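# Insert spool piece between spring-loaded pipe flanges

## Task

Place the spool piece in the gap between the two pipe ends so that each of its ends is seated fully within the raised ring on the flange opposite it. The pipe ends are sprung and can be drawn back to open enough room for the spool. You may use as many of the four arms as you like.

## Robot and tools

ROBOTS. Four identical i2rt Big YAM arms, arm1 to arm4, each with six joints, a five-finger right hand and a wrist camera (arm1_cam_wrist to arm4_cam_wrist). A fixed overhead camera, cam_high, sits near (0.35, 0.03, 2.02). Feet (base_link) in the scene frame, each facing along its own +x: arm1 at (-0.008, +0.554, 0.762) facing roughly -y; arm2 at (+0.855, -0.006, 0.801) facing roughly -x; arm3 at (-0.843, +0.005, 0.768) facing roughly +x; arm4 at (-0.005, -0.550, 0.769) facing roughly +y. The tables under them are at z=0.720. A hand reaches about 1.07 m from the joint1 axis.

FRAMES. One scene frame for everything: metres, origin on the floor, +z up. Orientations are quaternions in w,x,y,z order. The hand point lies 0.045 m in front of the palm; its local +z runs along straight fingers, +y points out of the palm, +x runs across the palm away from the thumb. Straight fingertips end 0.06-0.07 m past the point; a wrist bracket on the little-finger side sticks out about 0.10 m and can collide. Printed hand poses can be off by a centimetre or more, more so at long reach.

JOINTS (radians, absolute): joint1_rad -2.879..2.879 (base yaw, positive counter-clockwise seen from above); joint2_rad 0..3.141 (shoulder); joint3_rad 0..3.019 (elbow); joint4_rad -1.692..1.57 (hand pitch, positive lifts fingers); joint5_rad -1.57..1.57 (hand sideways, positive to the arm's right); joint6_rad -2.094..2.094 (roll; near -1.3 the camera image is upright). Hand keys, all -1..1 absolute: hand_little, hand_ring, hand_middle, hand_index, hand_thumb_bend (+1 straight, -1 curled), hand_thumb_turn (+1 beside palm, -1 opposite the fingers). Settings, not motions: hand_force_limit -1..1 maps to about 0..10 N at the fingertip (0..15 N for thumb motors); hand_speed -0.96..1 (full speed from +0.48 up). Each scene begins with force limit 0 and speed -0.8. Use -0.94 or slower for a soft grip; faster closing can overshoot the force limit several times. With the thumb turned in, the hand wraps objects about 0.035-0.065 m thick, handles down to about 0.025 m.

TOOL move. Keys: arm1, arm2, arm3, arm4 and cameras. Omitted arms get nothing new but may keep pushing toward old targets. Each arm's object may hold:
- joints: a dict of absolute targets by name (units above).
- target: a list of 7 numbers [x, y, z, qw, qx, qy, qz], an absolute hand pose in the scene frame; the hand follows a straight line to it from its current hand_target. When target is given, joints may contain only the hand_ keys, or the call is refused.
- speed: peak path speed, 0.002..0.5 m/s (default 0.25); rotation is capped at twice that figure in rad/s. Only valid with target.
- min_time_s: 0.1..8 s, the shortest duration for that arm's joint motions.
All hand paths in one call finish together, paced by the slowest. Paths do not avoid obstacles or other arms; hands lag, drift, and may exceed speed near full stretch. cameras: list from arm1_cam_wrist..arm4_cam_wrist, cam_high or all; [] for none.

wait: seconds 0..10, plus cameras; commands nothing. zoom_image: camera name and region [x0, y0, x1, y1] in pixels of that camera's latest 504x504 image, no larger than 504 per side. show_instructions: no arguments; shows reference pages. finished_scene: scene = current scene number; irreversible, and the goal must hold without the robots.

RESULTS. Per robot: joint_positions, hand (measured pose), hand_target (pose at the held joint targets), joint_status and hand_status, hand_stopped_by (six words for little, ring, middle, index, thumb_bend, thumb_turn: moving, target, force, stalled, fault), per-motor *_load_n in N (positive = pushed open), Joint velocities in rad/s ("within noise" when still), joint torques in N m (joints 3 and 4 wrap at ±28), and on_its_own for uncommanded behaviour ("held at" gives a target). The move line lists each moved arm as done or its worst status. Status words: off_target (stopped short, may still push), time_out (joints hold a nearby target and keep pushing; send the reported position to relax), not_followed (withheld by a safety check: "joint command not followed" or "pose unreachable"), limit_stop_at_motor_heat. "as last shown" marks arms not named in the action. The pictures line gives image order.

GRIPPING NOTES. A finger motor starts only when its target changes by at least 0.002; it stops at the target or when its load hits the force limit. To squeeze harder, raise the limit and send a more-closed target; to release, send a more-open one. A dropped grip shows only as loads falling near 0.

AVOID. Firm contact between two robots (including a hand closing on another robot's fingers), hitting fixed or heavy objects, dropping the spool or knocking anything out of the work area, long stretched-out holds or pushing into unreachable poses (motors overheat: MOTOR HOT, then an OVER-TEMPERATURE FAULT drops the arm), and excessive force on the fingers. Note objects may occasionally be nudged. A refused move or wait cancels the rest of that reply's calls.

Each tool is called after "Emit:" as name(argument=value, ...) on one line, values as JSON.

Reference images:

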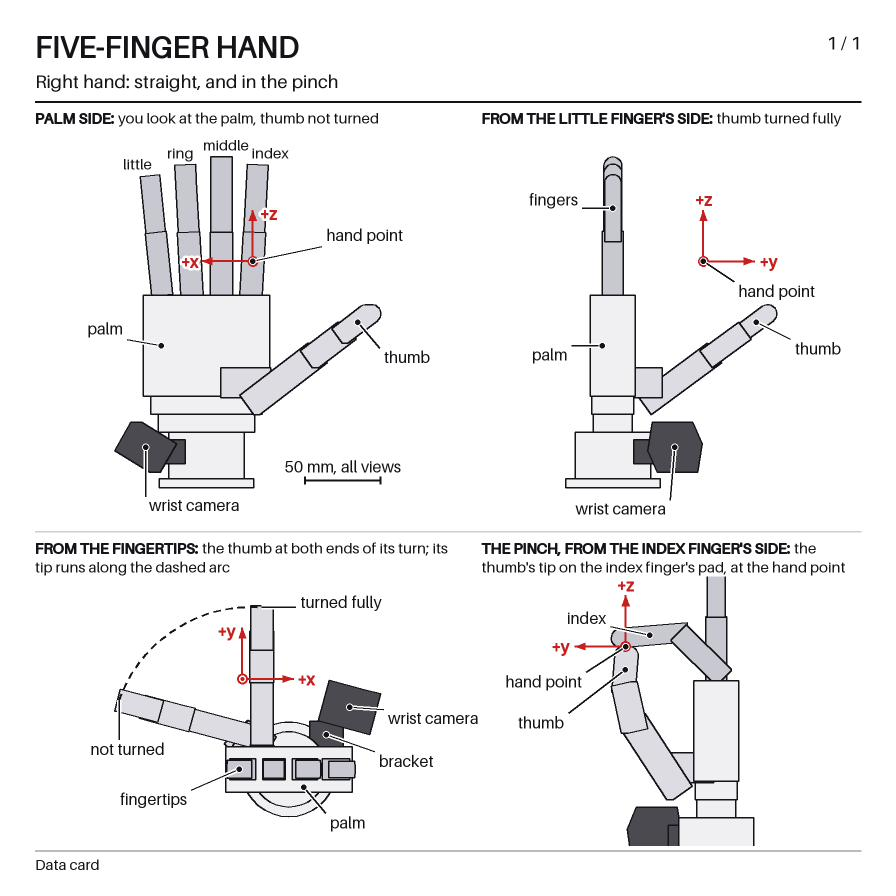

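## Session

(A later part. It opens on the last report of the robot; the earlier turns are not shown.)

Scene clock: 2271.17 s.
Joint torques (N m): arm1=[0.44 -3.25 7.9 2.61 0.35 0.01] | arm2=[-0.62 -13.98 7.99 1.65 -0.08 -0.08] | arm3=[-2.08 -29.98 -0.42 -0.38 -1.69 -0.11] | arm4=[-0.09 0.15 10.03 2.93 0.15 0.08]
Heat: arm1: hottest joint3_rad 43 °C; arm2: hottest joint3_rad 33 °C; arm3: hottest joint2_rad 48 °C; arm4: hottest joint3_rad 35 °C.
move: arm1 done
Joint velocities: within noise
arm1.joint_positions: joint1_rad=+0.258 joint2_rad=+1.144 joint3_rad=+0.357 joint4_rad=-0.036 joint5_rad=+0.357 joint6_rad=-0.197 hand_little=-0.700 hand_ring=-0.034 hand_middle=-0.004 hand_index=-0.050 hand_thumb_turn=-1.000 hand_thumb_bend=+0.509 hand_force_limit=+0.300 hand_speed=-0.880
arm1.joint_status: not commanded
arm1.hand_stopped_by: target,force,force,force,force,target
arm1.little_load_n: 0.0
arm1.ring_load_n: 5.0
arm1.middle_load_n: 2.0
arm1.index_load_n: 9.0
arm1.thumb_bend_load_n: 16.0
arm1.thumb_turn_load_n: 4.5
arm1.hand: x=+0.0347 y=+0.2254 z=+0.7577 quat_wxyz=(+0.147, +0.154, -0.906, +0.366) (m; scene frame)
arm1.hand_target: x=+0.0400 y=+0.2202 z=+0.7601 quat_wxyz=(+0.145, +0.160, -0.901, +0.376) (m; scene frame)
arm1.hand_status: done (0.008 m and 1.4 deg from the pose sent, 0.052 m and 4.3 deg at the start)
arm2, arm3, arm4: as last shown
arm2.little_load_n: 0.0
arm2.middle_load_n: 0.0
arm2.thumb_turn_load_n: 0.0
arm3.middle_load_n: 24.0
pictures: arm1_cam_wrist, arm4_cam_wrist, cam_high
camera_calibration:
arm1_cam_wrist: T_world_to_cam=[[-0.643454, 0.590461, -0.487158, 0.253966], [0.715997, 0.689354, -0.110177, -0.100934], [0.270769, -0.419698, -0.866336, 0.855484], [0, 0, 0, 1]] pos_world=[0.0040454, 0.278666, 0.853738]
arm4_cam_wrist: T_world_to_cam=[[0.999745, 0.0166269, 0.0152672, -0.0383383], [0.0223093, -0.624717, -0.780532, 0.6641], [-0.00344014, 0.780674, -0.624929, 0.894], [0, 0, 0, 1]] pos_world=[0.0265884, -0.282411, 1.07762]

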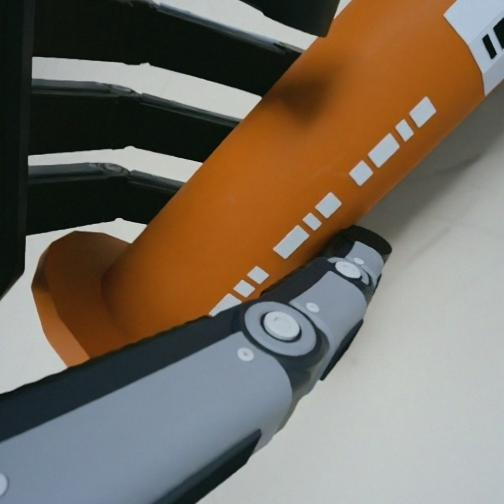

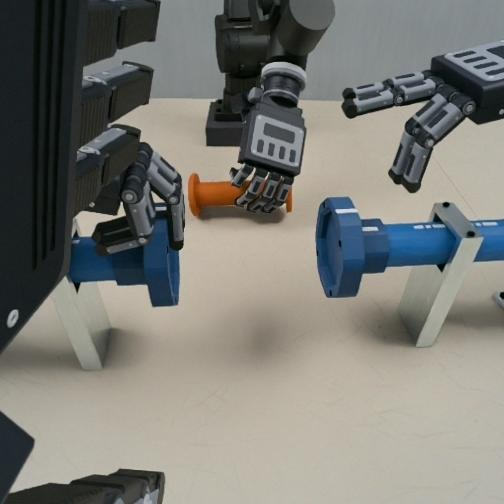

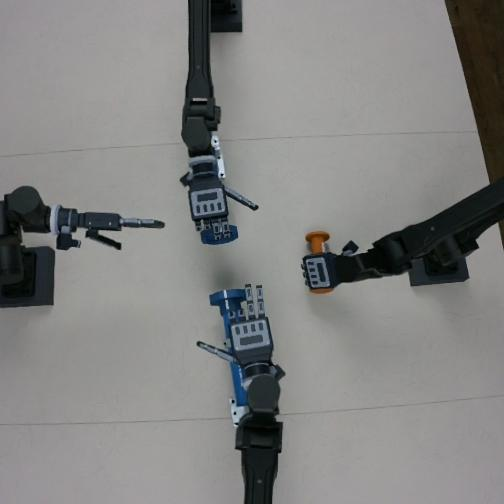

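Emit:
move(arm1={"target": [0.040, 0.22, 0.748, -0.1449, -0.1595, 0.9010, -0.3761], "speed": 0.05})

Emit:
move(arm1={"joints": {"hand_little": 1, "hand_ring": 1, "hand_middle": 1, "hand_index": 1, "hand_thumb_bend": 1, "hand_speed": -0.8}}, arm3={"target": [-0.035, -0.012, 0.914, 0.4509, -0.5877, 0.5328, -0.4086], "speed": 0.1}, cameras=["arm1_cam_wrist", "arm4_cam_wrist", "cam_high"])

Emit:
zoom_image(camera="arm4_cam_wrist", region=[160, 80, 340, 230])

Scene clock: 2281.07 s.
Joint torques (N m): arm1=[0.44 -3.31 7.3 2.5 0.34 0.02] | arm2=[-0.62 -13.57 7.95 1.61 -0.07 -0.08] | arm3=[-2.55 -30.62 -0.44 -0.44 -1.69 -0.09] | arm4=[-0.15 0.15 10.04 2.95 0.16 0.08]
Heat: arm1: hottest joint3_rad 42 °C; arm2: hottest joint3_rad 33 °C; arm3: hottest joint2_rad 48 °C; arm4: hottest joint3_rad 35 °C.
move: arm1 done
Joint velocities: within noise
arm1.joint_positions: joint1_rad=+0.258 joint2_rad=+1.188 joint3_rad=+0.345 joint4_rad=+0.027 joint5_rad=+0.357 joint6_rad=-0.198 hand_little=-0.700 hand_ring=-0.034 hand_middle=-0.004 hand_index=-0.051 hand_thumb_turn=-1.000 hand_thumb_bend=+0.508 hand_force_limit=+0.300 hand_speed=-0.880
arm1.joint_status: not commanded
arm1.hand_stopped_by: target,force,force,force,force,target
arm1.little_load_n: 0.0
arm1.ring_load_n: 5.0
arm1.middle_load_n: 0.0
arm1.index_load_n: 2.5
arm1.thumb_bend_load_n: 7.5
arm1.thumb_turn_load_n: 4.0
arm1.hand: x=+0.0353 y=+0.2234 z=+0.7474 quat_wxyz=(+0.147, +0.154, -0.905, +0.369) (m; scene frame)
arm1.hand_target: x=+0.0399 y=+0.2200 z=+0.7482 quat_wxyz=(+0.145, +0.159, -0.901, +0.376) (m; scene frame)
arm1.hand_status: done (0.006 m and 1.1 deg from the pose sent, 0.012 m and 1.4 deg at the start)
arm2: as last shown
arm3.joint_positions: joint1_rad=-0.056 joint2_rad=+1.952 joint3_rad=+1.372 joint4_rad=+0.353 joint5_rad=-0.166 joint6_rad=-0.053 hand_little=-0.900 hand_ring=-0.900 hand_middle=-0.031 hand_index=-0.014 hand_thumb_turn=+1.000 hand_thumb_bend=+1.000 hand_force_limit=+0.950 hand_speed=-0.900
arm3.joint_status: not commanded
arm3.hand_stopped_by: target,target,force,force,target,target
arm3.little_load_n: 0.0
arm3.ring_load_n: 0.0
arm3.middle_load_n: 24.0
arm3.index_load_n: 21.0
arm3.thumb_bend_load_n: 0.0
arm3.thumb_turn_load_n: 0.0
arm3.hand: x=-0.0551 y=-0.0110 z=+0.8951 quat_wxyz=(-0.455, +0.576, -0.528, +0.426) (m; scene frame)
arm3.hand_target: x=-0.1007 y=-0.0174 z=+0.9147 quat_wxyz=(-0.452, +0.587, -0.533, +0.409) (m; scene frame)
arm3.hand_status: not commanded
arm4.joint_positions: joint1_rad=+0.151 joint2_rad=+0.534 joint3_rad=+0.387 joint4_rad=-0.031 joint5_rad=+0.242 joint6_rad=-1.269 hand_little=+1.000 hand_ring=+1.000 hand_middle=+1.000 hand_index=+1.000 hand_thumb_turn=+1.000 hand_thumb_bend=+1.000 hand_force_limit=+0.000 hand_speed=-0.800
arm4.joint_status: not commanded
arm4.hand_stopped_by: target,target,target,target,target,target
arm4.little_load_n: 0.0
arm4.ring_load_n: 0.0
arm4.middle_load_n: 0.0
arm4.index_load_n: 0.0
arm4.thumb_bend_load_n: 0.0
arm4.thumb_turn_load_n: 0.0
arm4.hand: x=+0.0291 y=-0.1950 z=+1.0074 quat_wxyz=(-0.497, +0.621, +0.441, +0.415) (m; scene frame)
arm4.hand_target: x=+0.0330 y=-0.1923 z=+1.0110 quat_wxyz=(-0.501, +0.625, +0.429, +0.418) (m; scene frame)
arm4.hand_status: not commanded
pictures: none

Scene clock: 2284.60 s.
Joint torques (N m): arm1=[0.09 -3.31 7.35 1.46 0.24 0.13] | arm2=[-0.56 -13.63 8.01 1.7 -0.08 -0.07] | arm3=[-0.85 -22.12 8.47 0.64 -0.66 -0.07] | arm4=[-0.09 0.21 10.03 2.93 0.16 0.08]
Heat: arm1: hottest joint3_rad 42 °C; arm2: hottest joint3_rad 33 °C; arm3: hottest joint2_rad 47 °C; arm4: hottest joint3_rad 35 °C.
move: arm1 done; arm3 done
Joint velocities: within noise
arm1.joint_positions: joint1_rad=+0.262 joint2_rad=+1.186 joint3_rad=+0.345 joint4_rad=+0.058 joint5_rad=+0.359 joint6_rad=-0.210 hand_little=+1.000 hand_ring=+1.000 hand_middle=+1.000 hand_index=+1.000 hand_thumb_turn=-1.000 hand_thumb_bend=+1.000 hand_force_limit=+0.300 hand_speed=-0.800
arm1.joint_status: all done
arm1.hand_stopped_by: target,target,target,target,target,target
arm1.little_load_n: 0.0
arm1.ring_load_n: 0.0
arm1.middle_load_n: 0.0
arm1.index_load_n: 0.0
arm1.thumb_bend_load_n: 0.0
arm1.thumb_turn_load_n: 0.0
arm1.hand: x=+0.0374 y=+0.2164 z=+0.7524 quat_wxyz=(+0.148, +0.157, -0.898, +0.383) (m; scene frame)
arm1.hand_target: x=+0.0399 y=+0.2202 z=+0.7481 quat_wxyz=(+0.145, +0.159, -0.901, +0.376) (m; scene frame)
arm1.hand_status: not commanded
arm2, arm4: as last shown
arm2.thumb_turn_load_n: -0.5
arm3.joint_positions: joint1_rad=-0.055 joint2_rad=+1.989 joint3_rad=+1.484 joint4_rad=+0.248 joint5_rad=-0.174 joint6_rad=-0.053 hand_little=-0.900 hand_ring=-0.900 hand_middle=-0.034 hand_index=-0.014 hand_thumb_turn=+1.000 hand_thumb_bend=+1.000 hand_force_limit=+0.950 hand_speed=-0.900
arm3.joint_status: not commanded
arm3.hand_stopped_by: target,target,force,force,target,target
arm3.little_load_n: 0.0
arm3.ring_load_n: 0.0
arm3.middle_load_n: 5.5
arm3.index_load_n: 10.0
arm3.thumb_bend_load_n: 0.0
arm3.thumb_turn_load_n: -0.5
arm3.hand: x=-0.0324 y=-0.0107 z=+0.9046 quat_wxyz=(-0.450, +0.584, -0.533, +0.414) (m; scene frame)
arm3.hand_target: x=-0.0350 y=-0.0121 z=+0.9139 quat_wxyz=(-0.451, +0.588, -0.533, +0.409) (m; scene frame)
arm3.hand_status: done (0.010 m and 0.8 deg from the pose sent, 0.028 m and 2.5 deg at the start)
pictures: arm1_cam_wrist, arm4_cam_wrist, cam_high
camera_calibration:
arm1_cam_wrist: T_world_to_cam=[[-0.649942, 0.565548, -0.507671, 0.279534], [0.708357, 0.692809, -0.135077, -0.0789137], [0.275327, -0.447405, -0.850896, 0.840661], [0, 0, 0, 1]] pos_world=[0.00612388, 0.272698, 0.846567]
arm4_cam_wrist: T_world_to_cam=[[0.999745, 0.0166269, 0.0152672, -0.0383383], [0.0223093, -0.624717, -0.780532, 0.6641], [-0.00344014, 0.780674, -0.624929, 0.894], [0, 0, 0, 1]] pos_world=[0.0265884, -0.282411, 1.07762]

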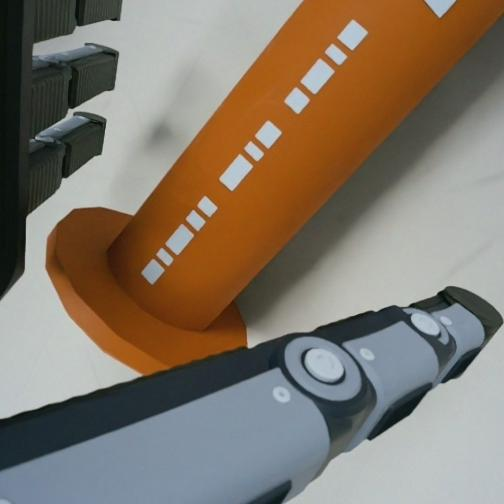

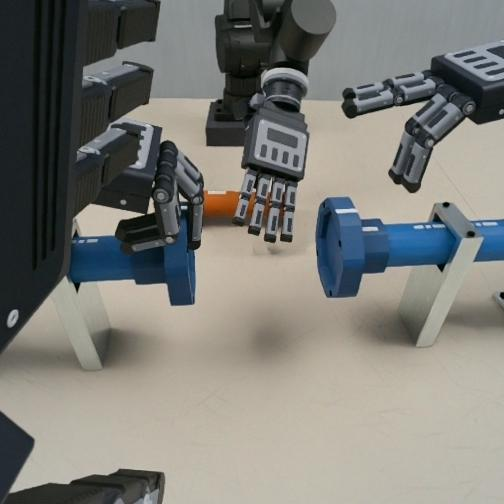

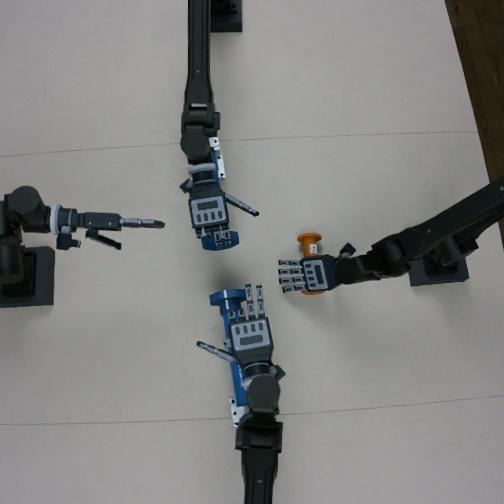

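Scaled by 2.800 from the camera's 504x504 image, which has a finer 720x720 frame.

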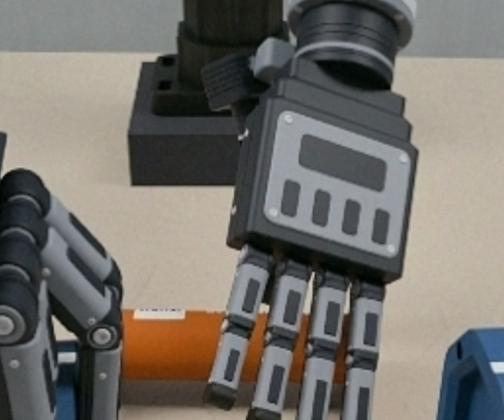

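Emit:
move(arm1={"target": [0.045, 0.24, 0.87, 0.0187, -0.0451, 0.9227, -0.3822], "speed": 0.15, "joints": {"hand_little": 0.25, "hand_ring": 0.25, "hand_middle": 0.25, "hand_index": 0.25}}, arm2={"target": [0.100, 0.003, 0.96, 0.4089, -0.5331, -0.5875, 0.4506], "speed": 0.1, "joints": {"hand_middle": 0.0, "hand_index": 0.0, "hand_speed": -0.3}}, cameras=["arm1_cam_wrist", "arm4_cam_wrist", "cam_high"])

Emit:
zoom_image(camera="cam_high", region=[250, 190, 380, 320])

Scene clock: 2309.90 s.
Joint torques (N m): arm1=[-1.38 -2.26 14.54 1.31 -0.03 0.16] | arm2=[0.62 -14.92 14.78 1.66 0.06 0.01] | arm3=[-0.38 -21.89 8.51 0.59 -0.62 -0.08] | arm4=[-0.09 0.15 10.03 2.95 0.16 0.08]
Heat: arm1: hottest joint3_rad 41 °C; arm2: hottest joint3_rad 34 °C; arm3: hottest joint2_rad 45 °C; arm4: hottest joint3_rad 35 °C.
move: arm1 off_target; arm2 off_target
Joint velocities: within noise
arm1.joint_positions: joint1_rad=+0.055 joint2_rad=+0.796 joint3_rad=+0.450 joint4_rad=-0.492 joint5_rad=-0.015 joint6_rad=-0.033 hand_little=+0.250 hand_ring=+0.250 hand_middle=+0.250 hand_index=+0.250 hand_thumb_turn=-1.000 hand_thumb_bend=+1.000 hand_force_limit=+0.300 hand_speed=-0.800
arm1.joint_status: all done
arm1.hand_stopped_by: target,target,target,target,target,target
arm1.little_load_n: 0.0
arm1.ring_load_n: 0.0
arm1.middle_load_n: 0.0
arm1.index_load_n: 0.0
arm1.thumb_bend_load_n: 0.0
arm1.thumb_turn_load_n: 0.0
arm1.hand: x=+0.0468 y=+0.2593 z=+0.8404 quat_wxyz=(-0.018, +0.055, -0.932, +0.357) (m; scene frame)
arm1.hand_target: x=+0.0450 y=+0.2408 z=+0.8697 quat_wxyz=(-0.019, +0.045, -0.923, +0.383) (m; scene frame)
arm1.hand_status: off_target (0.035 m and 3.3 deg from the pose sent, 0.120 m and 23.2 deg at the start)
arm2.joint_positions: joint1_rad=-0.078 joint2_rad=+1.819 joint3_rad=+1.252 joint4_rad=+0.270 joint5_rad=-0.194 joint6_rad=-0.042 hand_little=+1.000 hand_ring=+0.986 hand_middle=+0.000 hand_index=+0.000 hand_thumb_turn=+1.000 hand_thumb_bend=+1.000 hand_force_limit=+0.950 hand_speed=-0.300
arm2.joint_status: all done
arm2.hand_stopped_by: target,stalled,target,target,target,target
arm2.little_load_n: 0.0
arm2.ring_load_n: 0.0
arm2.middle_load_n: 0.0
arm2.index_load_n: 0.0
arm2.thumb_bend_load_n: 0.0
arm2.thumb_turn_load_n: 0.0
arm2.hand: x=+0.1202 y=+0.0074 z=+0.9489 quat_wxyz=(-0.403, +0.541, +0.589, -0.444) (m; scene frame)
arm2.hand_target: x=+0.1015 y=+0.0029 z=+0.9603 quat_wxyz=(-0.409, +0.533, +0.587, -0.451) (m; scene frame)
arm2.hand_status: off_target (0.023 m and 1.3 deg from the pose sent, 0.089 m and 2.2 deg at the start)
arm3, arm4: as last shown
pictures: arm1_cam_wrist, arm4_cam_wrist, cam_high
camera_calibration:
arm1_cam_wrist: T_world_to_cam=[[-0.382028, 0.660166, -0.646711, 0.385727], [0.743898, 0.634885, 0.208656, -0.37905], [0.548335, -0.401374, -0.73364, 0.808917], [0, 0, 0, 1]] pos_world=[-0.0142244, 0.310687, 0.921999]
arm4_cam_wrist: T_world_to_cam=[[0.999745, 0.0166269, 0.0152672, -0.0383383], [0.0223093, -0.624717, -0.780532, 0.6641], [-0.00344014, 0.780674, -0.624929, 0.894], [0, 0, 0, 1]] pos_world=[0.0265884, -0.282411, 1.07762]

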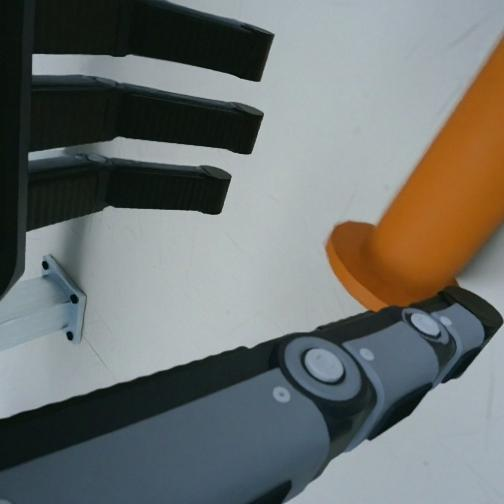

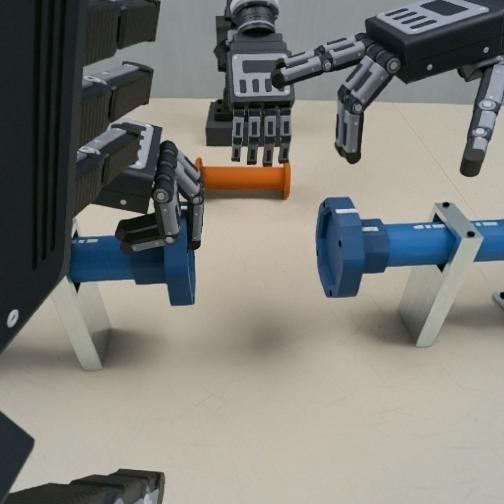

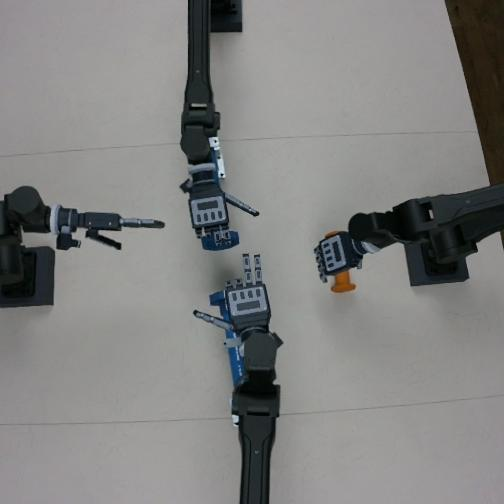

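Scaled by 3.877 from the camera's 504x504 image, which has a finer 720x720 frame.

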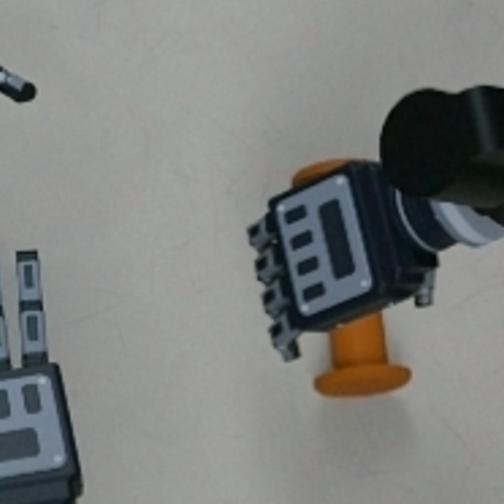

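Emit:
move(arm1={"target": [0.033, 0.270, 0.822, 0.0094, -0.0226, 0.9235, -0.3826], "speed": 0.1}, cameras=["arm1_cam_wrist", "arm4_cam_wrist", "cam_high"])

Emit:
zoom_image(camera="cam_high", region=[280, 190, 400, 310])

Emit:
zoom_image(camera="arm4_cam_wrist", region=[160, 80, 340, 230])

Scene clock: 2337.13 s.
Joint torques (N m): arm1=[-1.44 -1.26 9.77 2.41 0.11 0.16] | arm2=[0.5 -15.09 14.83 1.58 0.05 0.01] | arm3=[-0.56 -21.71 8.62 0.57 -0.62 -0.08] | arm4=[-0.09 0.15 10.04 2.95 0.15 0.08]
Heat: arm1: hottest joint3_rad 42 °C; arm2: hottest joint3_rad 37 °C; arm3: hottest joint2_rad 43 °C; arm4: hottest joint3_rad 35 °C.
move: arm1 done
Joint velocities: within noise
arm1.joint_positions: joint1_rad=+0.026 joint2_rad=+0.729 joint3_rad=+0.350 joint4_rad=-0.430 joint5_rad=-0.005 joint6_rad=-0.019 hand_little=+0.250 hand_ring=+0.250 hand_middle=+0.250 hand_index=+0.250 hand_thumb_turn=-1.000 hand_thumb_bend=+1.000 hand_force_limit=+0.300 hand_speed=-0.800
arm1.joint_status: not commanded
arm1.hand_stopped_by: target,target,target,target,target,target
arm1.little_load_n: 0.0
arm1.ring_load_n: 0.0
arm1.middle_load_n: 0.0
arm1.index_load_n: 0.0
arm1.thumb_bend_load_n: 0.0
arm1.thumb_turn_load_n: 0.0
arm1.hand: x=+0.0362 y=+0.2755 z=+0.8176 quat_wxyz=(-0.011, +0.033, -0.928, +0.371) (m; scene frame)
arm1.hand_target: x=+0.0330 y=+0.2702 z=+0.8221 quat_wxyz=(-0.009, +0.023, -0.924, +0.383) (m; scene frame)
arm1.hand_status: done (0.008 m and 1.8 deg from the pose sent, 0.025 m and 5.0 deg at the start)
arm2, arm3, arm4: as last shown
arm2.middle_load_n: 0.5
arm2.thumb_turn_load_n: -0.5
arm3.ring_load_n: -0.5
arm3.thumb_turn_load_n: 0.0
arm4.thumb_turn_load_n: -0.5
pictures: arm1_cam_wrist, arm4_cam_wrist, cam_high
camera_calibration:
arm1_cam_wrist: T_world_to_cam=[[-0.348498, 0.657908, -0.667612, 0.372842], [0.77221, 0.605237, 0.193341, -0.356956], [0.531264, -0.448157, -0.718967, 0.806026], [0, 0, 0, 1]] pos_world=[-0.0226325, 0.331973, 0.897434]
arm4_cam_wrist: T_world_to_cam=[[0.999745, 0.0166269, 0.0152672, -0.0383383], [0.0223093, -0.624717, -0.780532, 0.6641], [-0.00344014, 0.780674, -0.624929, 0.894], [0, 0, 0, 1]] pos_world=[0.0265884, -0.282411, 1.07762]

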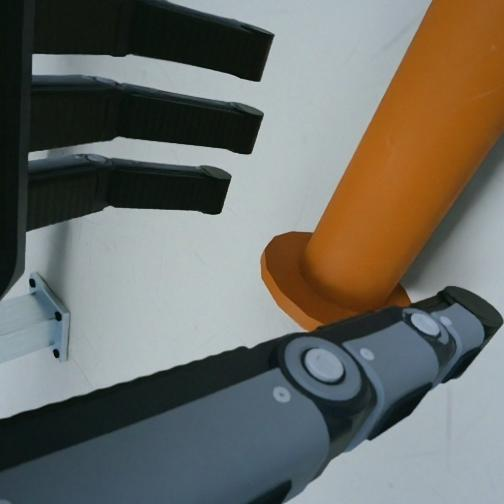

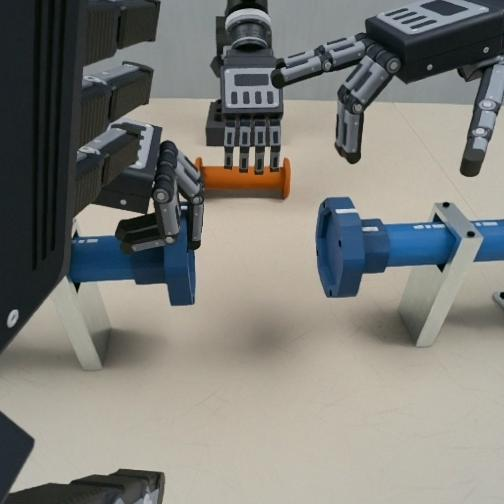

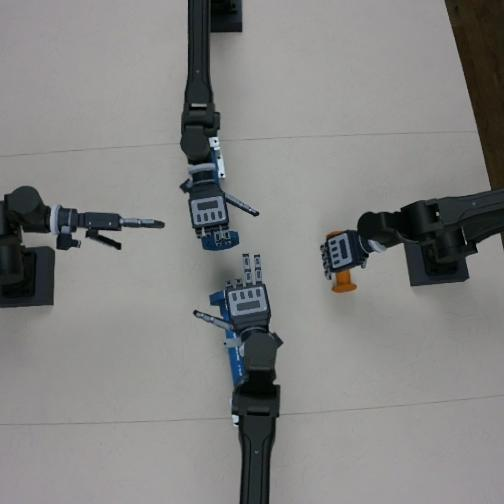

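Scaled by 4.200 from the camera's 504x504 image, which has a finer 720x720 frame.

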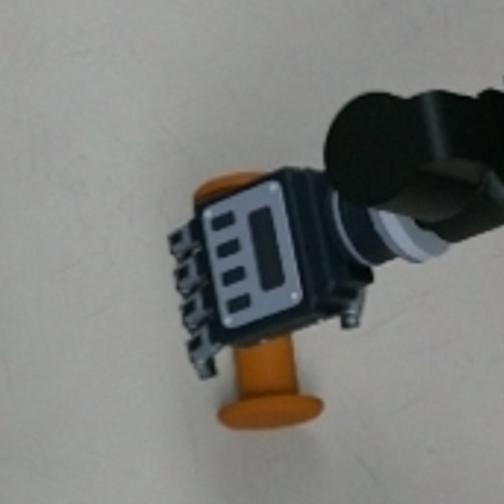

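Scaled by 2.800 from the camera's 504x504 image, which has a finer 720x720 frame.

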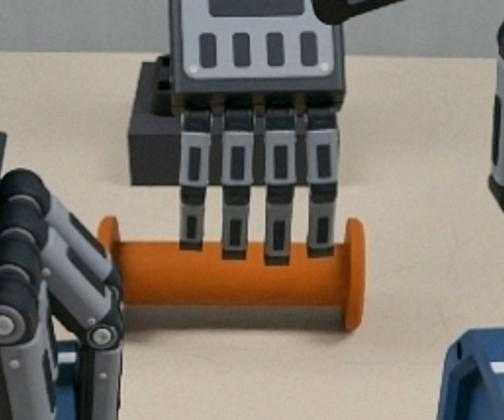

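Emit:
move(arm1={"target": [0.0205, 0.290, 0.785, 0.0094, -0.0226, 0.9235, -0.3826], "speed": 0.1, "joints": {"hand_little": 0.14, "hand_ring": 0.14, "hand_middle": 0.14, "hand_index": 0.14}}, cameras=["arm1_cam_wrist", "arm4_cam_wrist"])

Emit:
zoom_image(camera="arm4_cam_wrist", region=[160, 80, 340, 230])

Scene clock: 2368.47 s.
Joint torques (N m): arm1=[-1.44 -0.21 8.94 2.29 0.02 -0.04] | arm2=[0.44 -15.09 14.83 1.65 0.05 0.02] | arm3=[-0.62 -21.77 8.54 0.64 -0.65 -0.04] | arm4=[-0.09 0.15 10.03 2.93 0.15 0.08]
Heat: arm1: hottest joint3_rad 43 °C; arm2: hottest joint3_rad 40 °C; arm3: hottest joint2_rad 42 °C; arm4: hottest joint3_rad 35 °C.
move: arm1 done
Joint velocities: within noise
arm1.joint_positions: joint1_rad=-0.043 joint2_rad=+0.705 joint3_rad=+0.245 joint4_rad=-0.334 joint5_rad=-0.051 joint6_rad=-0.049 hand_little=+0.140 hand_ring=+0.140 hand_middle=+0.140 hand_index=+0.140 hand_thumb_turn=-1.000 hand_thumb_bend=+1.000 hand_force_limit=+0.300 hand_speed=-0.800
arm1.joint_status: all done
arm1.hand_stopped_by: target,target,target,target,target,target
arm1.little_load_n: 0.0
arm1.ring_load_n: 0.0
arm1.middle_load_n: 0.5
arm1.index_load_n: 0.0
arm1.thumb_bend_load_n: 0.0
arm1.thumb_turn_load_n: 0.0
arm1.hand: x=+0.0246 y=+0.2909 z=+0.7862 quat_wxyz=(-0.014, +0.024, -0.925, +0.379) (m; scene frame)
arm1.hand_target: x=+0.0205 y=+0.2901 z=+0.7851 quat_wxyz=(-0.009, +0.023, -0.924, +0.383) (m; scene frame)
arm1.hand_status: done (0.004 m and 0.7 deg from the pose sent, 0.039 m and 1.8 deg at the start)
arm2, arm3, arm4: as last shown
arm2.middle_load_n: 0.0
arm2.thumb_turn_load_n: 0.0
arm3.ring_load_n: 0.0
arm4.thumb_turn_load_n: 0.0
pictures: arm1_cam_wrist, arm4_cam_wrist
camera_calibration:
arm1_cam_wrist: T_world_to_cam=[[-0.329498, 0.652721, -0.682192, 0.350142], [0.778826, 0.59635, 0.194415, -0.349657], [0.533724, -0.46725, -0.704852, 0.790865], [0, 0, 0, 1]] pos_world=[-0.0344114, 0.349504, 0.864286]
arm4_cam_wrist: T_world_to_cam=[[0.999745, 0.0166269, 0.0152672, -0.0383383], [0.0223093, -0.624717, -0.780532, 0.6641], [-0.00344014, 0.780674, -0.624929, 0.894], [0, 0, 0, 1]] pos_world=[0.0265884, -0.282411, 1.07762]

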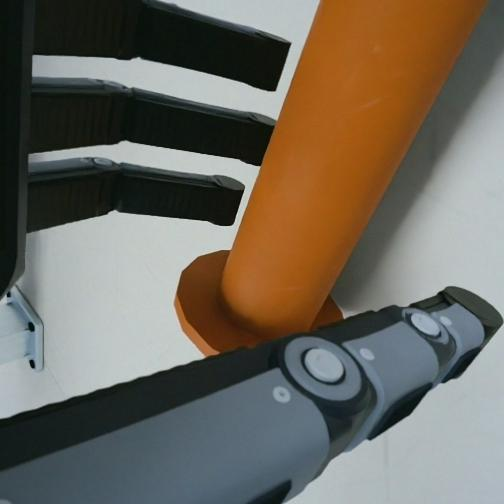

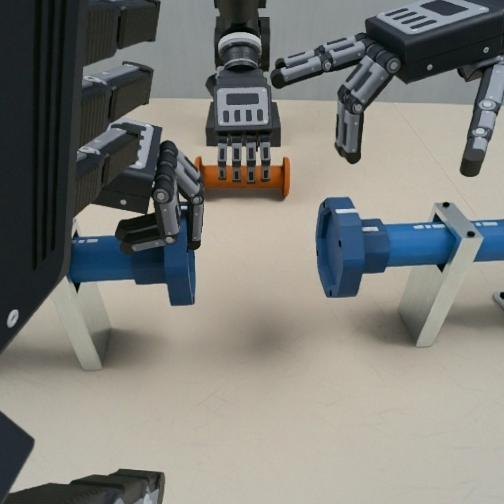

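Scaled by 2.800 from the camera's 504x504 image, which has a finer 720x720 frame.

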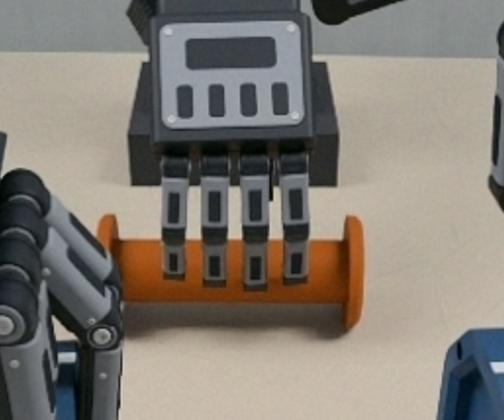

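Emit:
move(arm1={"target": [0.0205, 0.294, 0.752, 0.0094, -0.0226, 0.9235, -0.3826], "speed": 0.08}, cameras=["arm1_cam_wrist", "arm4_cam_wrist"])

Emit:
zoom_image(camera="arm4_cam_wrist", region=[160, 80, 340, 230])

Scene clock: 2380.97 s.
Joint torques (N m): arm1=[-1.44 0.56 8.58 2.52 -0.05 0] | arm2=[0.56 -15.03 14.86 1.63 0.06 0.02] | arm3=[-0.44 -21.89 8.62 0.58 -0.65 -0.07] | arm4=[-0.09 0.15 10.03 2.95 0.16 0.08]
Heat: arm1: hottest joint3_rad 42 °C; arm2: hottest joint3_rad 41 °C; arm3: hottest joint2_rad 42 °C; arm4: hottest joint3_rad 35 °C.
move: arm1 done
Joint velocities: within noise
arm1.joint_positions: joint1_rad=-0.047 joint2_rad=+0.791 joint3_rad=+0.167 joint4_rad=-0.168 joint5_rad=-0.052 joint6_rad=-0.052 hand_little=+0.140 hand_ring=+0.140 hand_middle=+0.140 hand_index=+0.140 hand_thumb_turn=-1.000 hand_thumb_bend=+1.000 hand_force_limit=+0.300 hand_speed=-0.800
arm1.joint_status: not commanded
arm1.hand_stopped_by: target,target,target,target,target,target
arm1.little_load_n: 0.0
arm1.ring_load_n: 0.0
arm1.middle_load_n: -1.0
arm1.index_load_n: 0.0
arm1.thumb_bend_load_n: 0.0
arm1.thumb_turn_load_n: 0.0
arm1.hand: x=+0.0239 y=+0.2961 z=+0.7530 quat_wxyz=(-0.013, +0.024, -0.925, +0.380) (m; scene frame)
arm1.hand_target: x=+0.0205 y=+0.2942 z=+0.7522 quat_wxyz=(-0.009, +0.023, -0.924, +0.383) (m; scene frame)
arm1.hand_status: done (0.004 m and 0.5 deg from the pose sent, 0.035 m and 0.7 deg at the start)
arm2, arm3, arm4: as last shown
arm3.middle_load_n: 6.0
arm3.thumb_bend_load_n: -0.5
pictures: arm1_cam_wrist, arm4_cam_wrist
camera_calibration:
arm1_cam_wrist: T_world_to_cam=[[-0.330651, 0.65092, -0.683355, 0.325332], [0.779352, 0.596683, 0.19126, -0.343435], [0.532241, -0.469333, -0.704589, 0.770774], [0, 0, 0, 1]] pos_world=[-0.0350093, 0.354907, 0.831082]
arm4_cam_wrist: T_world_to_cam=[[0.999745, 0.0166269, 0.0152672, -0.0383383], [0.0223093, -0.624717, -0.780532, 0.6641], [-0.00344014, 0.780674, -0.624929, 0.894], [0, 0, 0, 1]] pos_world=[0.0265884, -0.282411, 1.07762]

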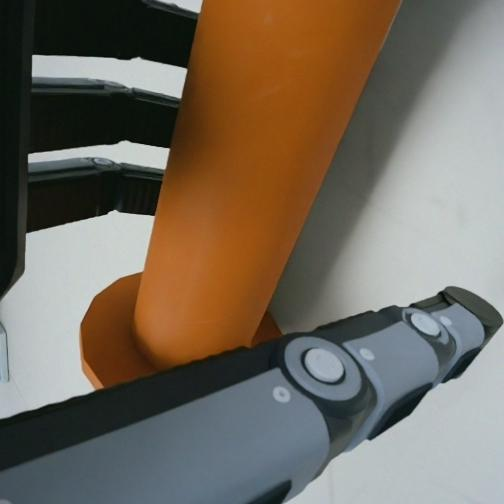

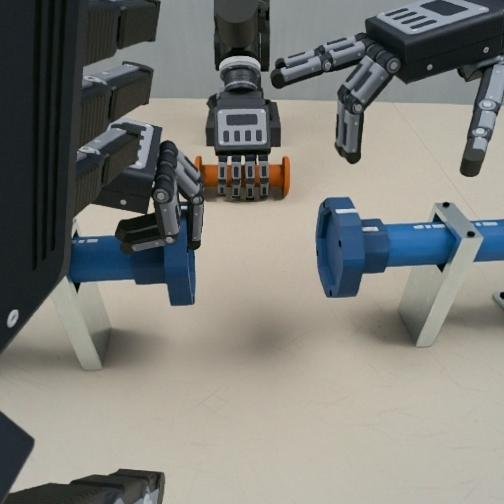

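Scaled by 2.800 from the camera's 504x504 image, which has a finer 720x720 frame.

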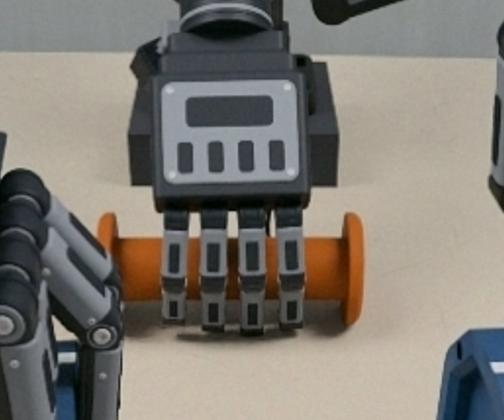

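Emit:
move(arm1={"joints": {"hand_little": -0.6, "hand_ring": -0.6, "hand_middle": -0.6, "hand_index": -0.6, "hand_thumb_bend": -0.5, "hand_force_limit": -0.1, "hand_speed": -0.85}})

Emit:
move(arm1={"joints": {"hand_little": -0.65, "hand_ring": -0.65, "hand_middle": -0.65, "hand_index": -0.65, "hand_thumb_bend": -0.55, "hand_force_limit": 0.5, "hand_speed": -0.88}}, cameras=["arm1_cam_wrist", "arm4_cam_wrist"])

Scene clock: 2393.90 s.
Joint torques (N m): arm1=[-1.32 0.03 8.83 2.33 -0.02 0.01] | arm2=[0.56 -15.03 14.82 1.61 0.04 0.03] | arm3=[-0.79 -21.83 8.7 0.64 -0.63 -0.1] | arm4=[-0.09 0.15 10.03 2.93 0.15 0.08]
Heat: arm1: hottest joint3_rad 41 °C; arm2: hottest joint3_rad 41 °C; arm3: hottest joint2_rad 42 °C; arm4: hottest joint3_rad 35 °C.
move: arm1 off_target
Joint velocities: within noise
arm1.joint_positions: joint1_rad=-0.047 joint2_rad=+0.796 joint3_rad=+0.164 joint4_rad=-0.167 joint5_rad=-0.053 joint6_rad=-0.054 hand_little=-0.371 hand_ring=-0.274 hand_middle=-0.233 hand_index=-0.259 hand_thumb_turn=-1.000 hand_thumb_bend=+0.807 hand_force_limit=-0.100 hand_speed=-0.850
arm1.joint_status: hand_little off_target (ended at -0.371, target -0.600); hand_ring off_target (ended at -0.274, target -0.600); hand_middle off_target (ended at -0.233, target -0.600); hand_index off_target (ended at -0.259, target -0.600); hand_thumb_bend off_target (ended at +0.807, target -0.500); the others done
arm1.hand_stopped_by: force,force,force,force,force,target
arm1.little_load_n: 5.0
arm1.ring_load_n: 0.5
arm1.middle_load_n: 0.0
arm1.index_load_n: 6.5
arm1.thumb_bend_load_n: 10.5
arm1.thumb_turn_load_n: 4.5
arm1.hand: x=+0.0239 y=+0.2982 z=+0.7503 quat_wxyz=(-0.013, +0.024, -0.926, +0.377) (m; scene frame)
arm1.hand_target: x=+0.0205 y=+0.2942 z=+0.7522 quat_wxyz=(-0.009, +0.023, -0.924, +0.383) (m; scene frame)
arm1.hand_status: not commanded
arm2, arm3, arm4: as last shown
arm3.middle_load_n: 5.5
arm3.thumb_bend_load_n: 0.0
pictures: none

Scene clock: 2394.50 s.
Joint torques (N m): arm1=[-1.32 0.09 8.92 2.37 -0.01 0.01] | arm2=[0.56 -15.09 14.78 1.63 0.05 0] | arm3=[-0.32 -21.77 8.47 0.54 -0.64 -0.08] | arm4=[-0.15 0.15 10.02 2.95 0.16 0.08]
Heat: arm1: hottest joint3_rad 41 °C; arm2: hottest joint3_rad 41 °C; arm3: hottest joint2_rad 42 °C; arm4: hottest joint3_rad 35 °C.
move: arm1 off_target
Joint velocities: within noise
arm1.joint_positions: joint1_rad=-0.047 joint2_rad=+0.796 joint3_rad=+0.162 joint4_rad=-0.167 joint5_rad=-0.053 joint6_rad=-0.054 hand_little=-0.445 hand_ring=-0.314 hand_middle=-0.273 hand_index=-0.267 hand_thumb_turn=-0.999 hand_thumb_bend=+0.811 hand_force_limit=+0.500 hand_speed=-0.880
arm1.joint_status: hand_little off_target (ended at -0.445, target -0.650); hand_ring off_target (ended at -0.314, target -0.650); hand_middle off_target (ended at -0.273, target -0.650); hand_index off_target (ended at -0.267, target -0.650); hand_thumb_bend off_target (ended at +0.811, target -0.550); the others done
arm1.hand_stopped_by: force,force,force,force,force,target
arm1.little_load_n: 6.5
arm1.ring_load_n: 4.0
arm1.middle_load_n: 8.0
arm1.index_load_n: 6.0
arm1.thumb_bend_load_n: 18.5
arm1.thumb_turn_load_n: 13.5
arm1.hand: x=+0.0240 y=+0.2990 z=+0.7496 quat_wxyz=(-0.013, +0.025, -0.926, +0.376) (m; scene frame)
arm1.hand_target: x=+0.0206 y=+0.2942 z=+0.7522 quat_wxyz=(-0.009, +0.023, -0.924, +0.383) (m; scene frame)
arm1.hand_status: not commanded
arm2, arm3, arm4: as last shown
arm2.thumb_bend_load_n: -0.5
arm3.thumb_turn_load_n: -0.5
arm4.index_load_n: -0.5
pictures: arm1_cam_wrist, arm4_cam_wrist
camera_calibration:
arm1_cam_wrist: T_world_to_cam=[[-0.332291, 0.656409, -0.677281, 0.314988], [0.778364, 0.596392, 0.196128, -0.348169], [0.532665, -0.461999, -0.709101, 0.770808], [0, 0, 0, 1]] pos_world=[-0.0349127, 0.356997, 0.828202]
arm4_cam_wrist: T_world_to_cam=[[0.999745, 0.0166269, 0.0152672, -0.0383383], [0.0223093, -0.624717, -0.780532, 0.6641], [-0.00344014, 0.780674, -0.624929, 0.894], [0, 0, 0, 1]] pos_world=[0.0265884, -0.282411, 1.07762]

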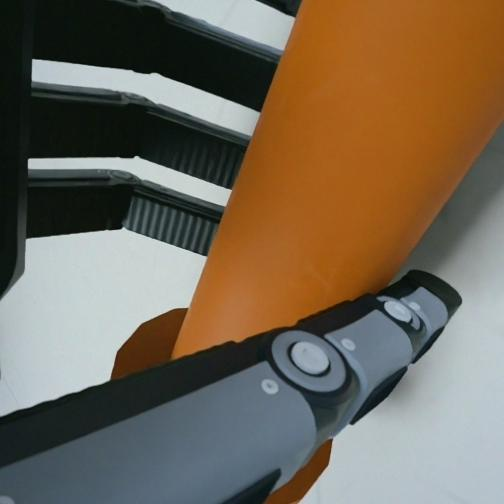

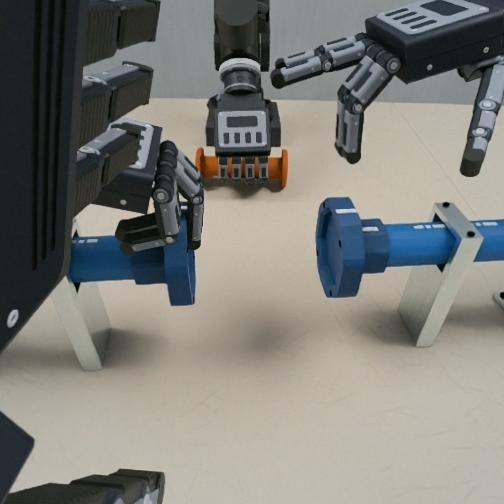

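Emit:
move(arm1={"target": [0.030, 0.25, 0.88, 0.0187, -0.0451, 0.9227, -0.3822], "speed": 0.12}, arm2={"target": [0.072, 0.005, 0.933, 0.4089, -0.5331, -0.5875, 0.4506], "speed": 0.1}, cameras=["arm1_cam_wrist", "arm2_cam_wrist", "arm4_cam_wrist", "cam_high"])

Emit:
zoom_image(camera="arm4_cam_wrist", region=[140, 60, 400, 310])

Emit:
zoom_image(camera="cam_high", region=[185, 190, 385, 320])

Scene clock: 2409.73 s.
Joint torques (N m): arm1=[0.44 -2.73 16.02 1.76 -0.09 -0.01] | arm2=[0.5 -16.09 14.74 2.54 0.04 0.01] | arm3=[-0.38 -22.01 8.47 0.66 -0.66 -0.06] | arm4=[-0.09 0.15 10.03 2.93 0.16 0.08]
Heat: arm1: hottest joint3_rad 40 °C; arm2: hottest joint3_rad 42 °C; arm3: hottest joint2_rad 42 °C; arm4: hottest joint3_rad 35 °C.
move: arm1 off_target; arm2 off_target
Joint velocities: within noise
arm1.joint_positions: joint1_rad=-0.036 joint2_rad=+0.749 joint3_rad=+0.438 joint4_rad=-0.560 joint5_rad=-0.062 joint6_rad=-0.063 hand_little=-0.445 hand_ring=-0.314 hand_middle=-0.273 hand_index=-0.267 hand_thumb_turn=-0.999 hand_thumb_bend=+0.811 hand_force_limit=+0.500 hand_speed=-0.880
arm1.joint_status: not commanded
arm1.hand_stopped_by: force,force,force,force,force,target
arm1.little_load_n: 7.0
arm1.ring_load_n: 4.0
arm1.middle_load_n: 8.0
arm1.index_load_n: 6.5
arm1.thumb_bend_load_n: 18.5
arm1.thumb_turn_load_n: 13.5
arm1.hand: x=+0.0273 y=+0.2752 z=+0.8394 quat_wxyz=(-0.019, +0.035, -0.938, +0.343) (m; scene frame)
arm1.hand_target: x=+0.0301 y=+0.2515 z=+0.8795 quat_wxyz=(-0.019, +0.045, -0.923, +0.383) (m; scene frame)
arm1.hand_status: off_target (0.048 m and 4.9 deg from the pose sent, 0.139 m and 2.6 deg at the start)
arm2.joint_positions: joint1_rad=-0.077 joint2_rad=+1.915 joint3_rad=+1.321 joint4_rad=+0.271 joint5_rad=-0.192 joint6_rad=-0.042 hand_little=+1.000 hand_ring=+0.986 hand_middle=+0.000 hand_index=+0.000 hand_thumb_turn=+1.000 hand_thumb_bend=+1.000 hand_force_limit=+0.950 hand_speed=-0.300
arm2.joint_status: not commanded
arm2.hand_stopped_by: target,stalled,target,target,target,target
arm2.little_load_n: 0.0
arm2.ring_load_n: 0.0
arm2.middle_load_n: 0.0
arm2.index_load_n: 0.0
arm2.thumb_bend_load_n: 0.0
arm2.thumb_turn_load_n: -0.5
arm2.hand: x=+0.0962 y=+0.0097 z=+0.9180 quat_wxyz=(-0.395, +0.547, +0.594, -0.438) (m; scene frame)
arm2.hand_target: x=+0.0743 y=+0.0048 z=+0.9334 quat_wxyz=(-0.409, +0.533, +0.588, -0.451) (m; scene frame)
arm2.hand_status: off_target (0.029 m and 2.7 deg from the pose sent, 0.051 m and 1.3 deg at the start)
arm3: as last shown
arm3.little_load_n: 0.5
arm3.middle_load_n: 6.0
arm3.thumb_turn_load_n: 0.0
arm4.joint_positions: joint1_rad=+0.151 joint2_rad=+0.534 joint3_rad=+0.387 joint4_rad=-0.031 joint5_rad=+0.242 joint6_rad=-1.269 hand_little=+1.000 hand_ring=+1.000 hand_middle=+1.000 hand_index=+1.000 hand_thumb_turn=+1.000 hand_thumb_bend=+1.000 hand_force_limit=+0.000 hand_speed=-0.800
arm4.joint_status: not commanded
arm4.hand_stopped_by: target,target,target,target,target,target
arm4.little_load_n: 0.0
arm4.ring_load_n: 0.0
arm4.middle_load_n: 0.0
arm4.index_load_n: 0.0
arm4.thumb_bend_load_n: 0.0
arm4.thumb_turn_load_n: 0.0
arm4.hand: x=+0.0291 y=-0.1950 z=+1.0074 quat_wxyz=(-0.497, +0.621, +0.441, +0.415) (m; scene frame)
arm4.hand_target: x=+0.0330 y=-0.1923 z=+1.0110 quat_wxyz=(-0.501, +0.625, +0.429, +0.418) (m; scene frame)
arm4.hand_status: not commanded
pictures: arm1_cam_wrist, arm2_cam_wrist, arm4_cam_wrist, cam_high
camera_calibration:
arm1_cam_wrist: T_world_to_cam=[[-0.346674, 0.693733, -0.63131, 0.344043], [0.763866, 0.599406, 0.239208, -0.390663], [0.544358, -0.399309, -0.737718, 0.828221], [0, 0, 0, 1]] pos_world=[-0.0331627, 0.326208, 0.921641]
arm2_cam_wrist: T_world_to_cam=[[0.239457, 0.262223, -0.934826, 0.834967], [0.618584, -0.783326, -0.0612752, 0.00237007], [-0.748341, -0.563595, -0.34978, 0.514378], [0, 0, 0, 1]] pos_world=[0.183525, 0.0728103, 0.960613]
arm4_cam_wrist: T_world_to_cam=[[0.999745, 0.0166269, 0.0152672, -0.0383383], [0.0223093, -0.624717, -0.780532, 0.6641], [-0.00344014, 0.780674, -0.624929, 0.894], [0, 0, 0, 1]] pos_world=[0.0265884, -0.282411, 1.07762]

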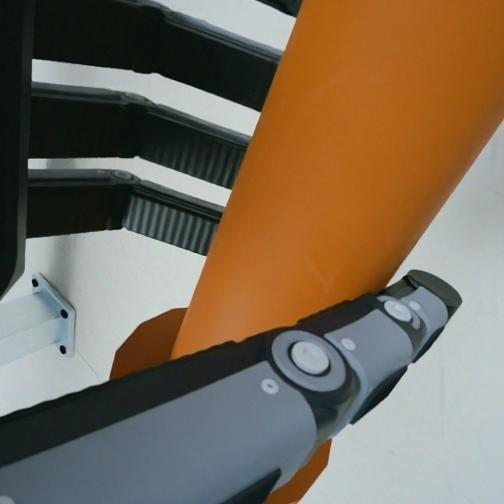

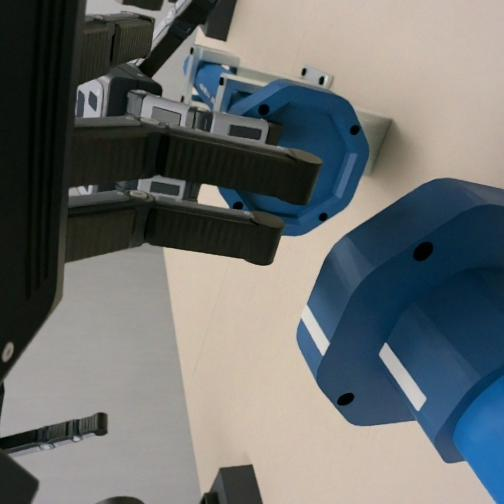

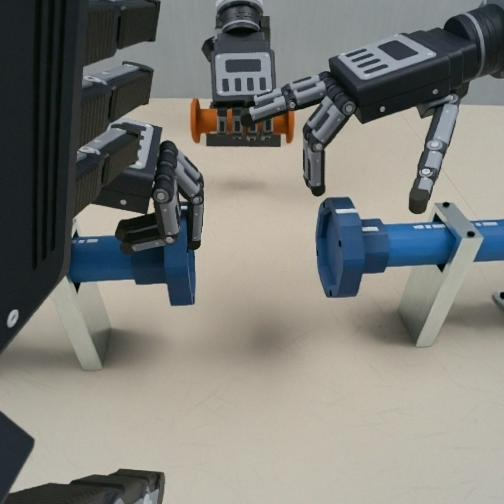

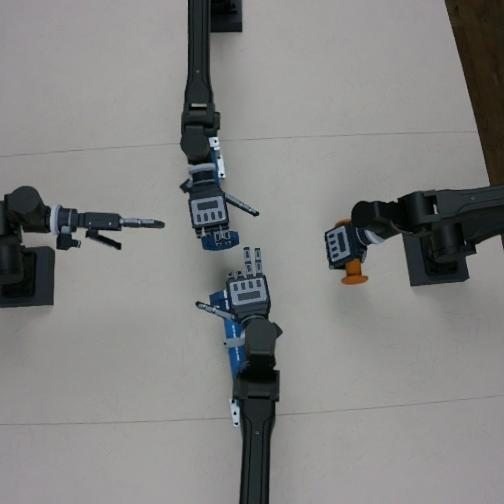

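Scaled by 1.938 from the camera's 504x504 image, which has a finer 720x720 frame.

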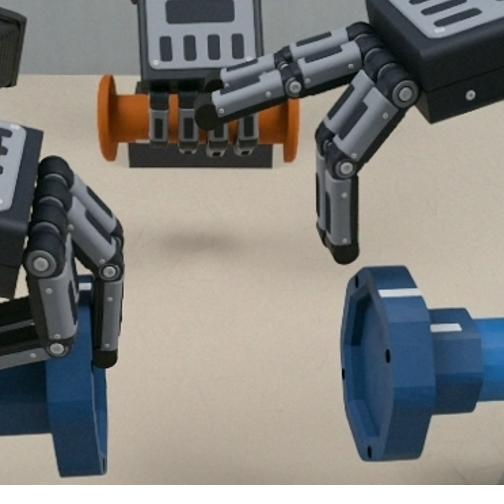

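Scaled by 2.520 from the camera's 504x504 image, which has a finer 720x720 frame.

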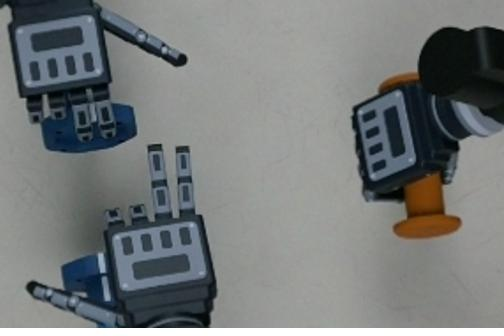

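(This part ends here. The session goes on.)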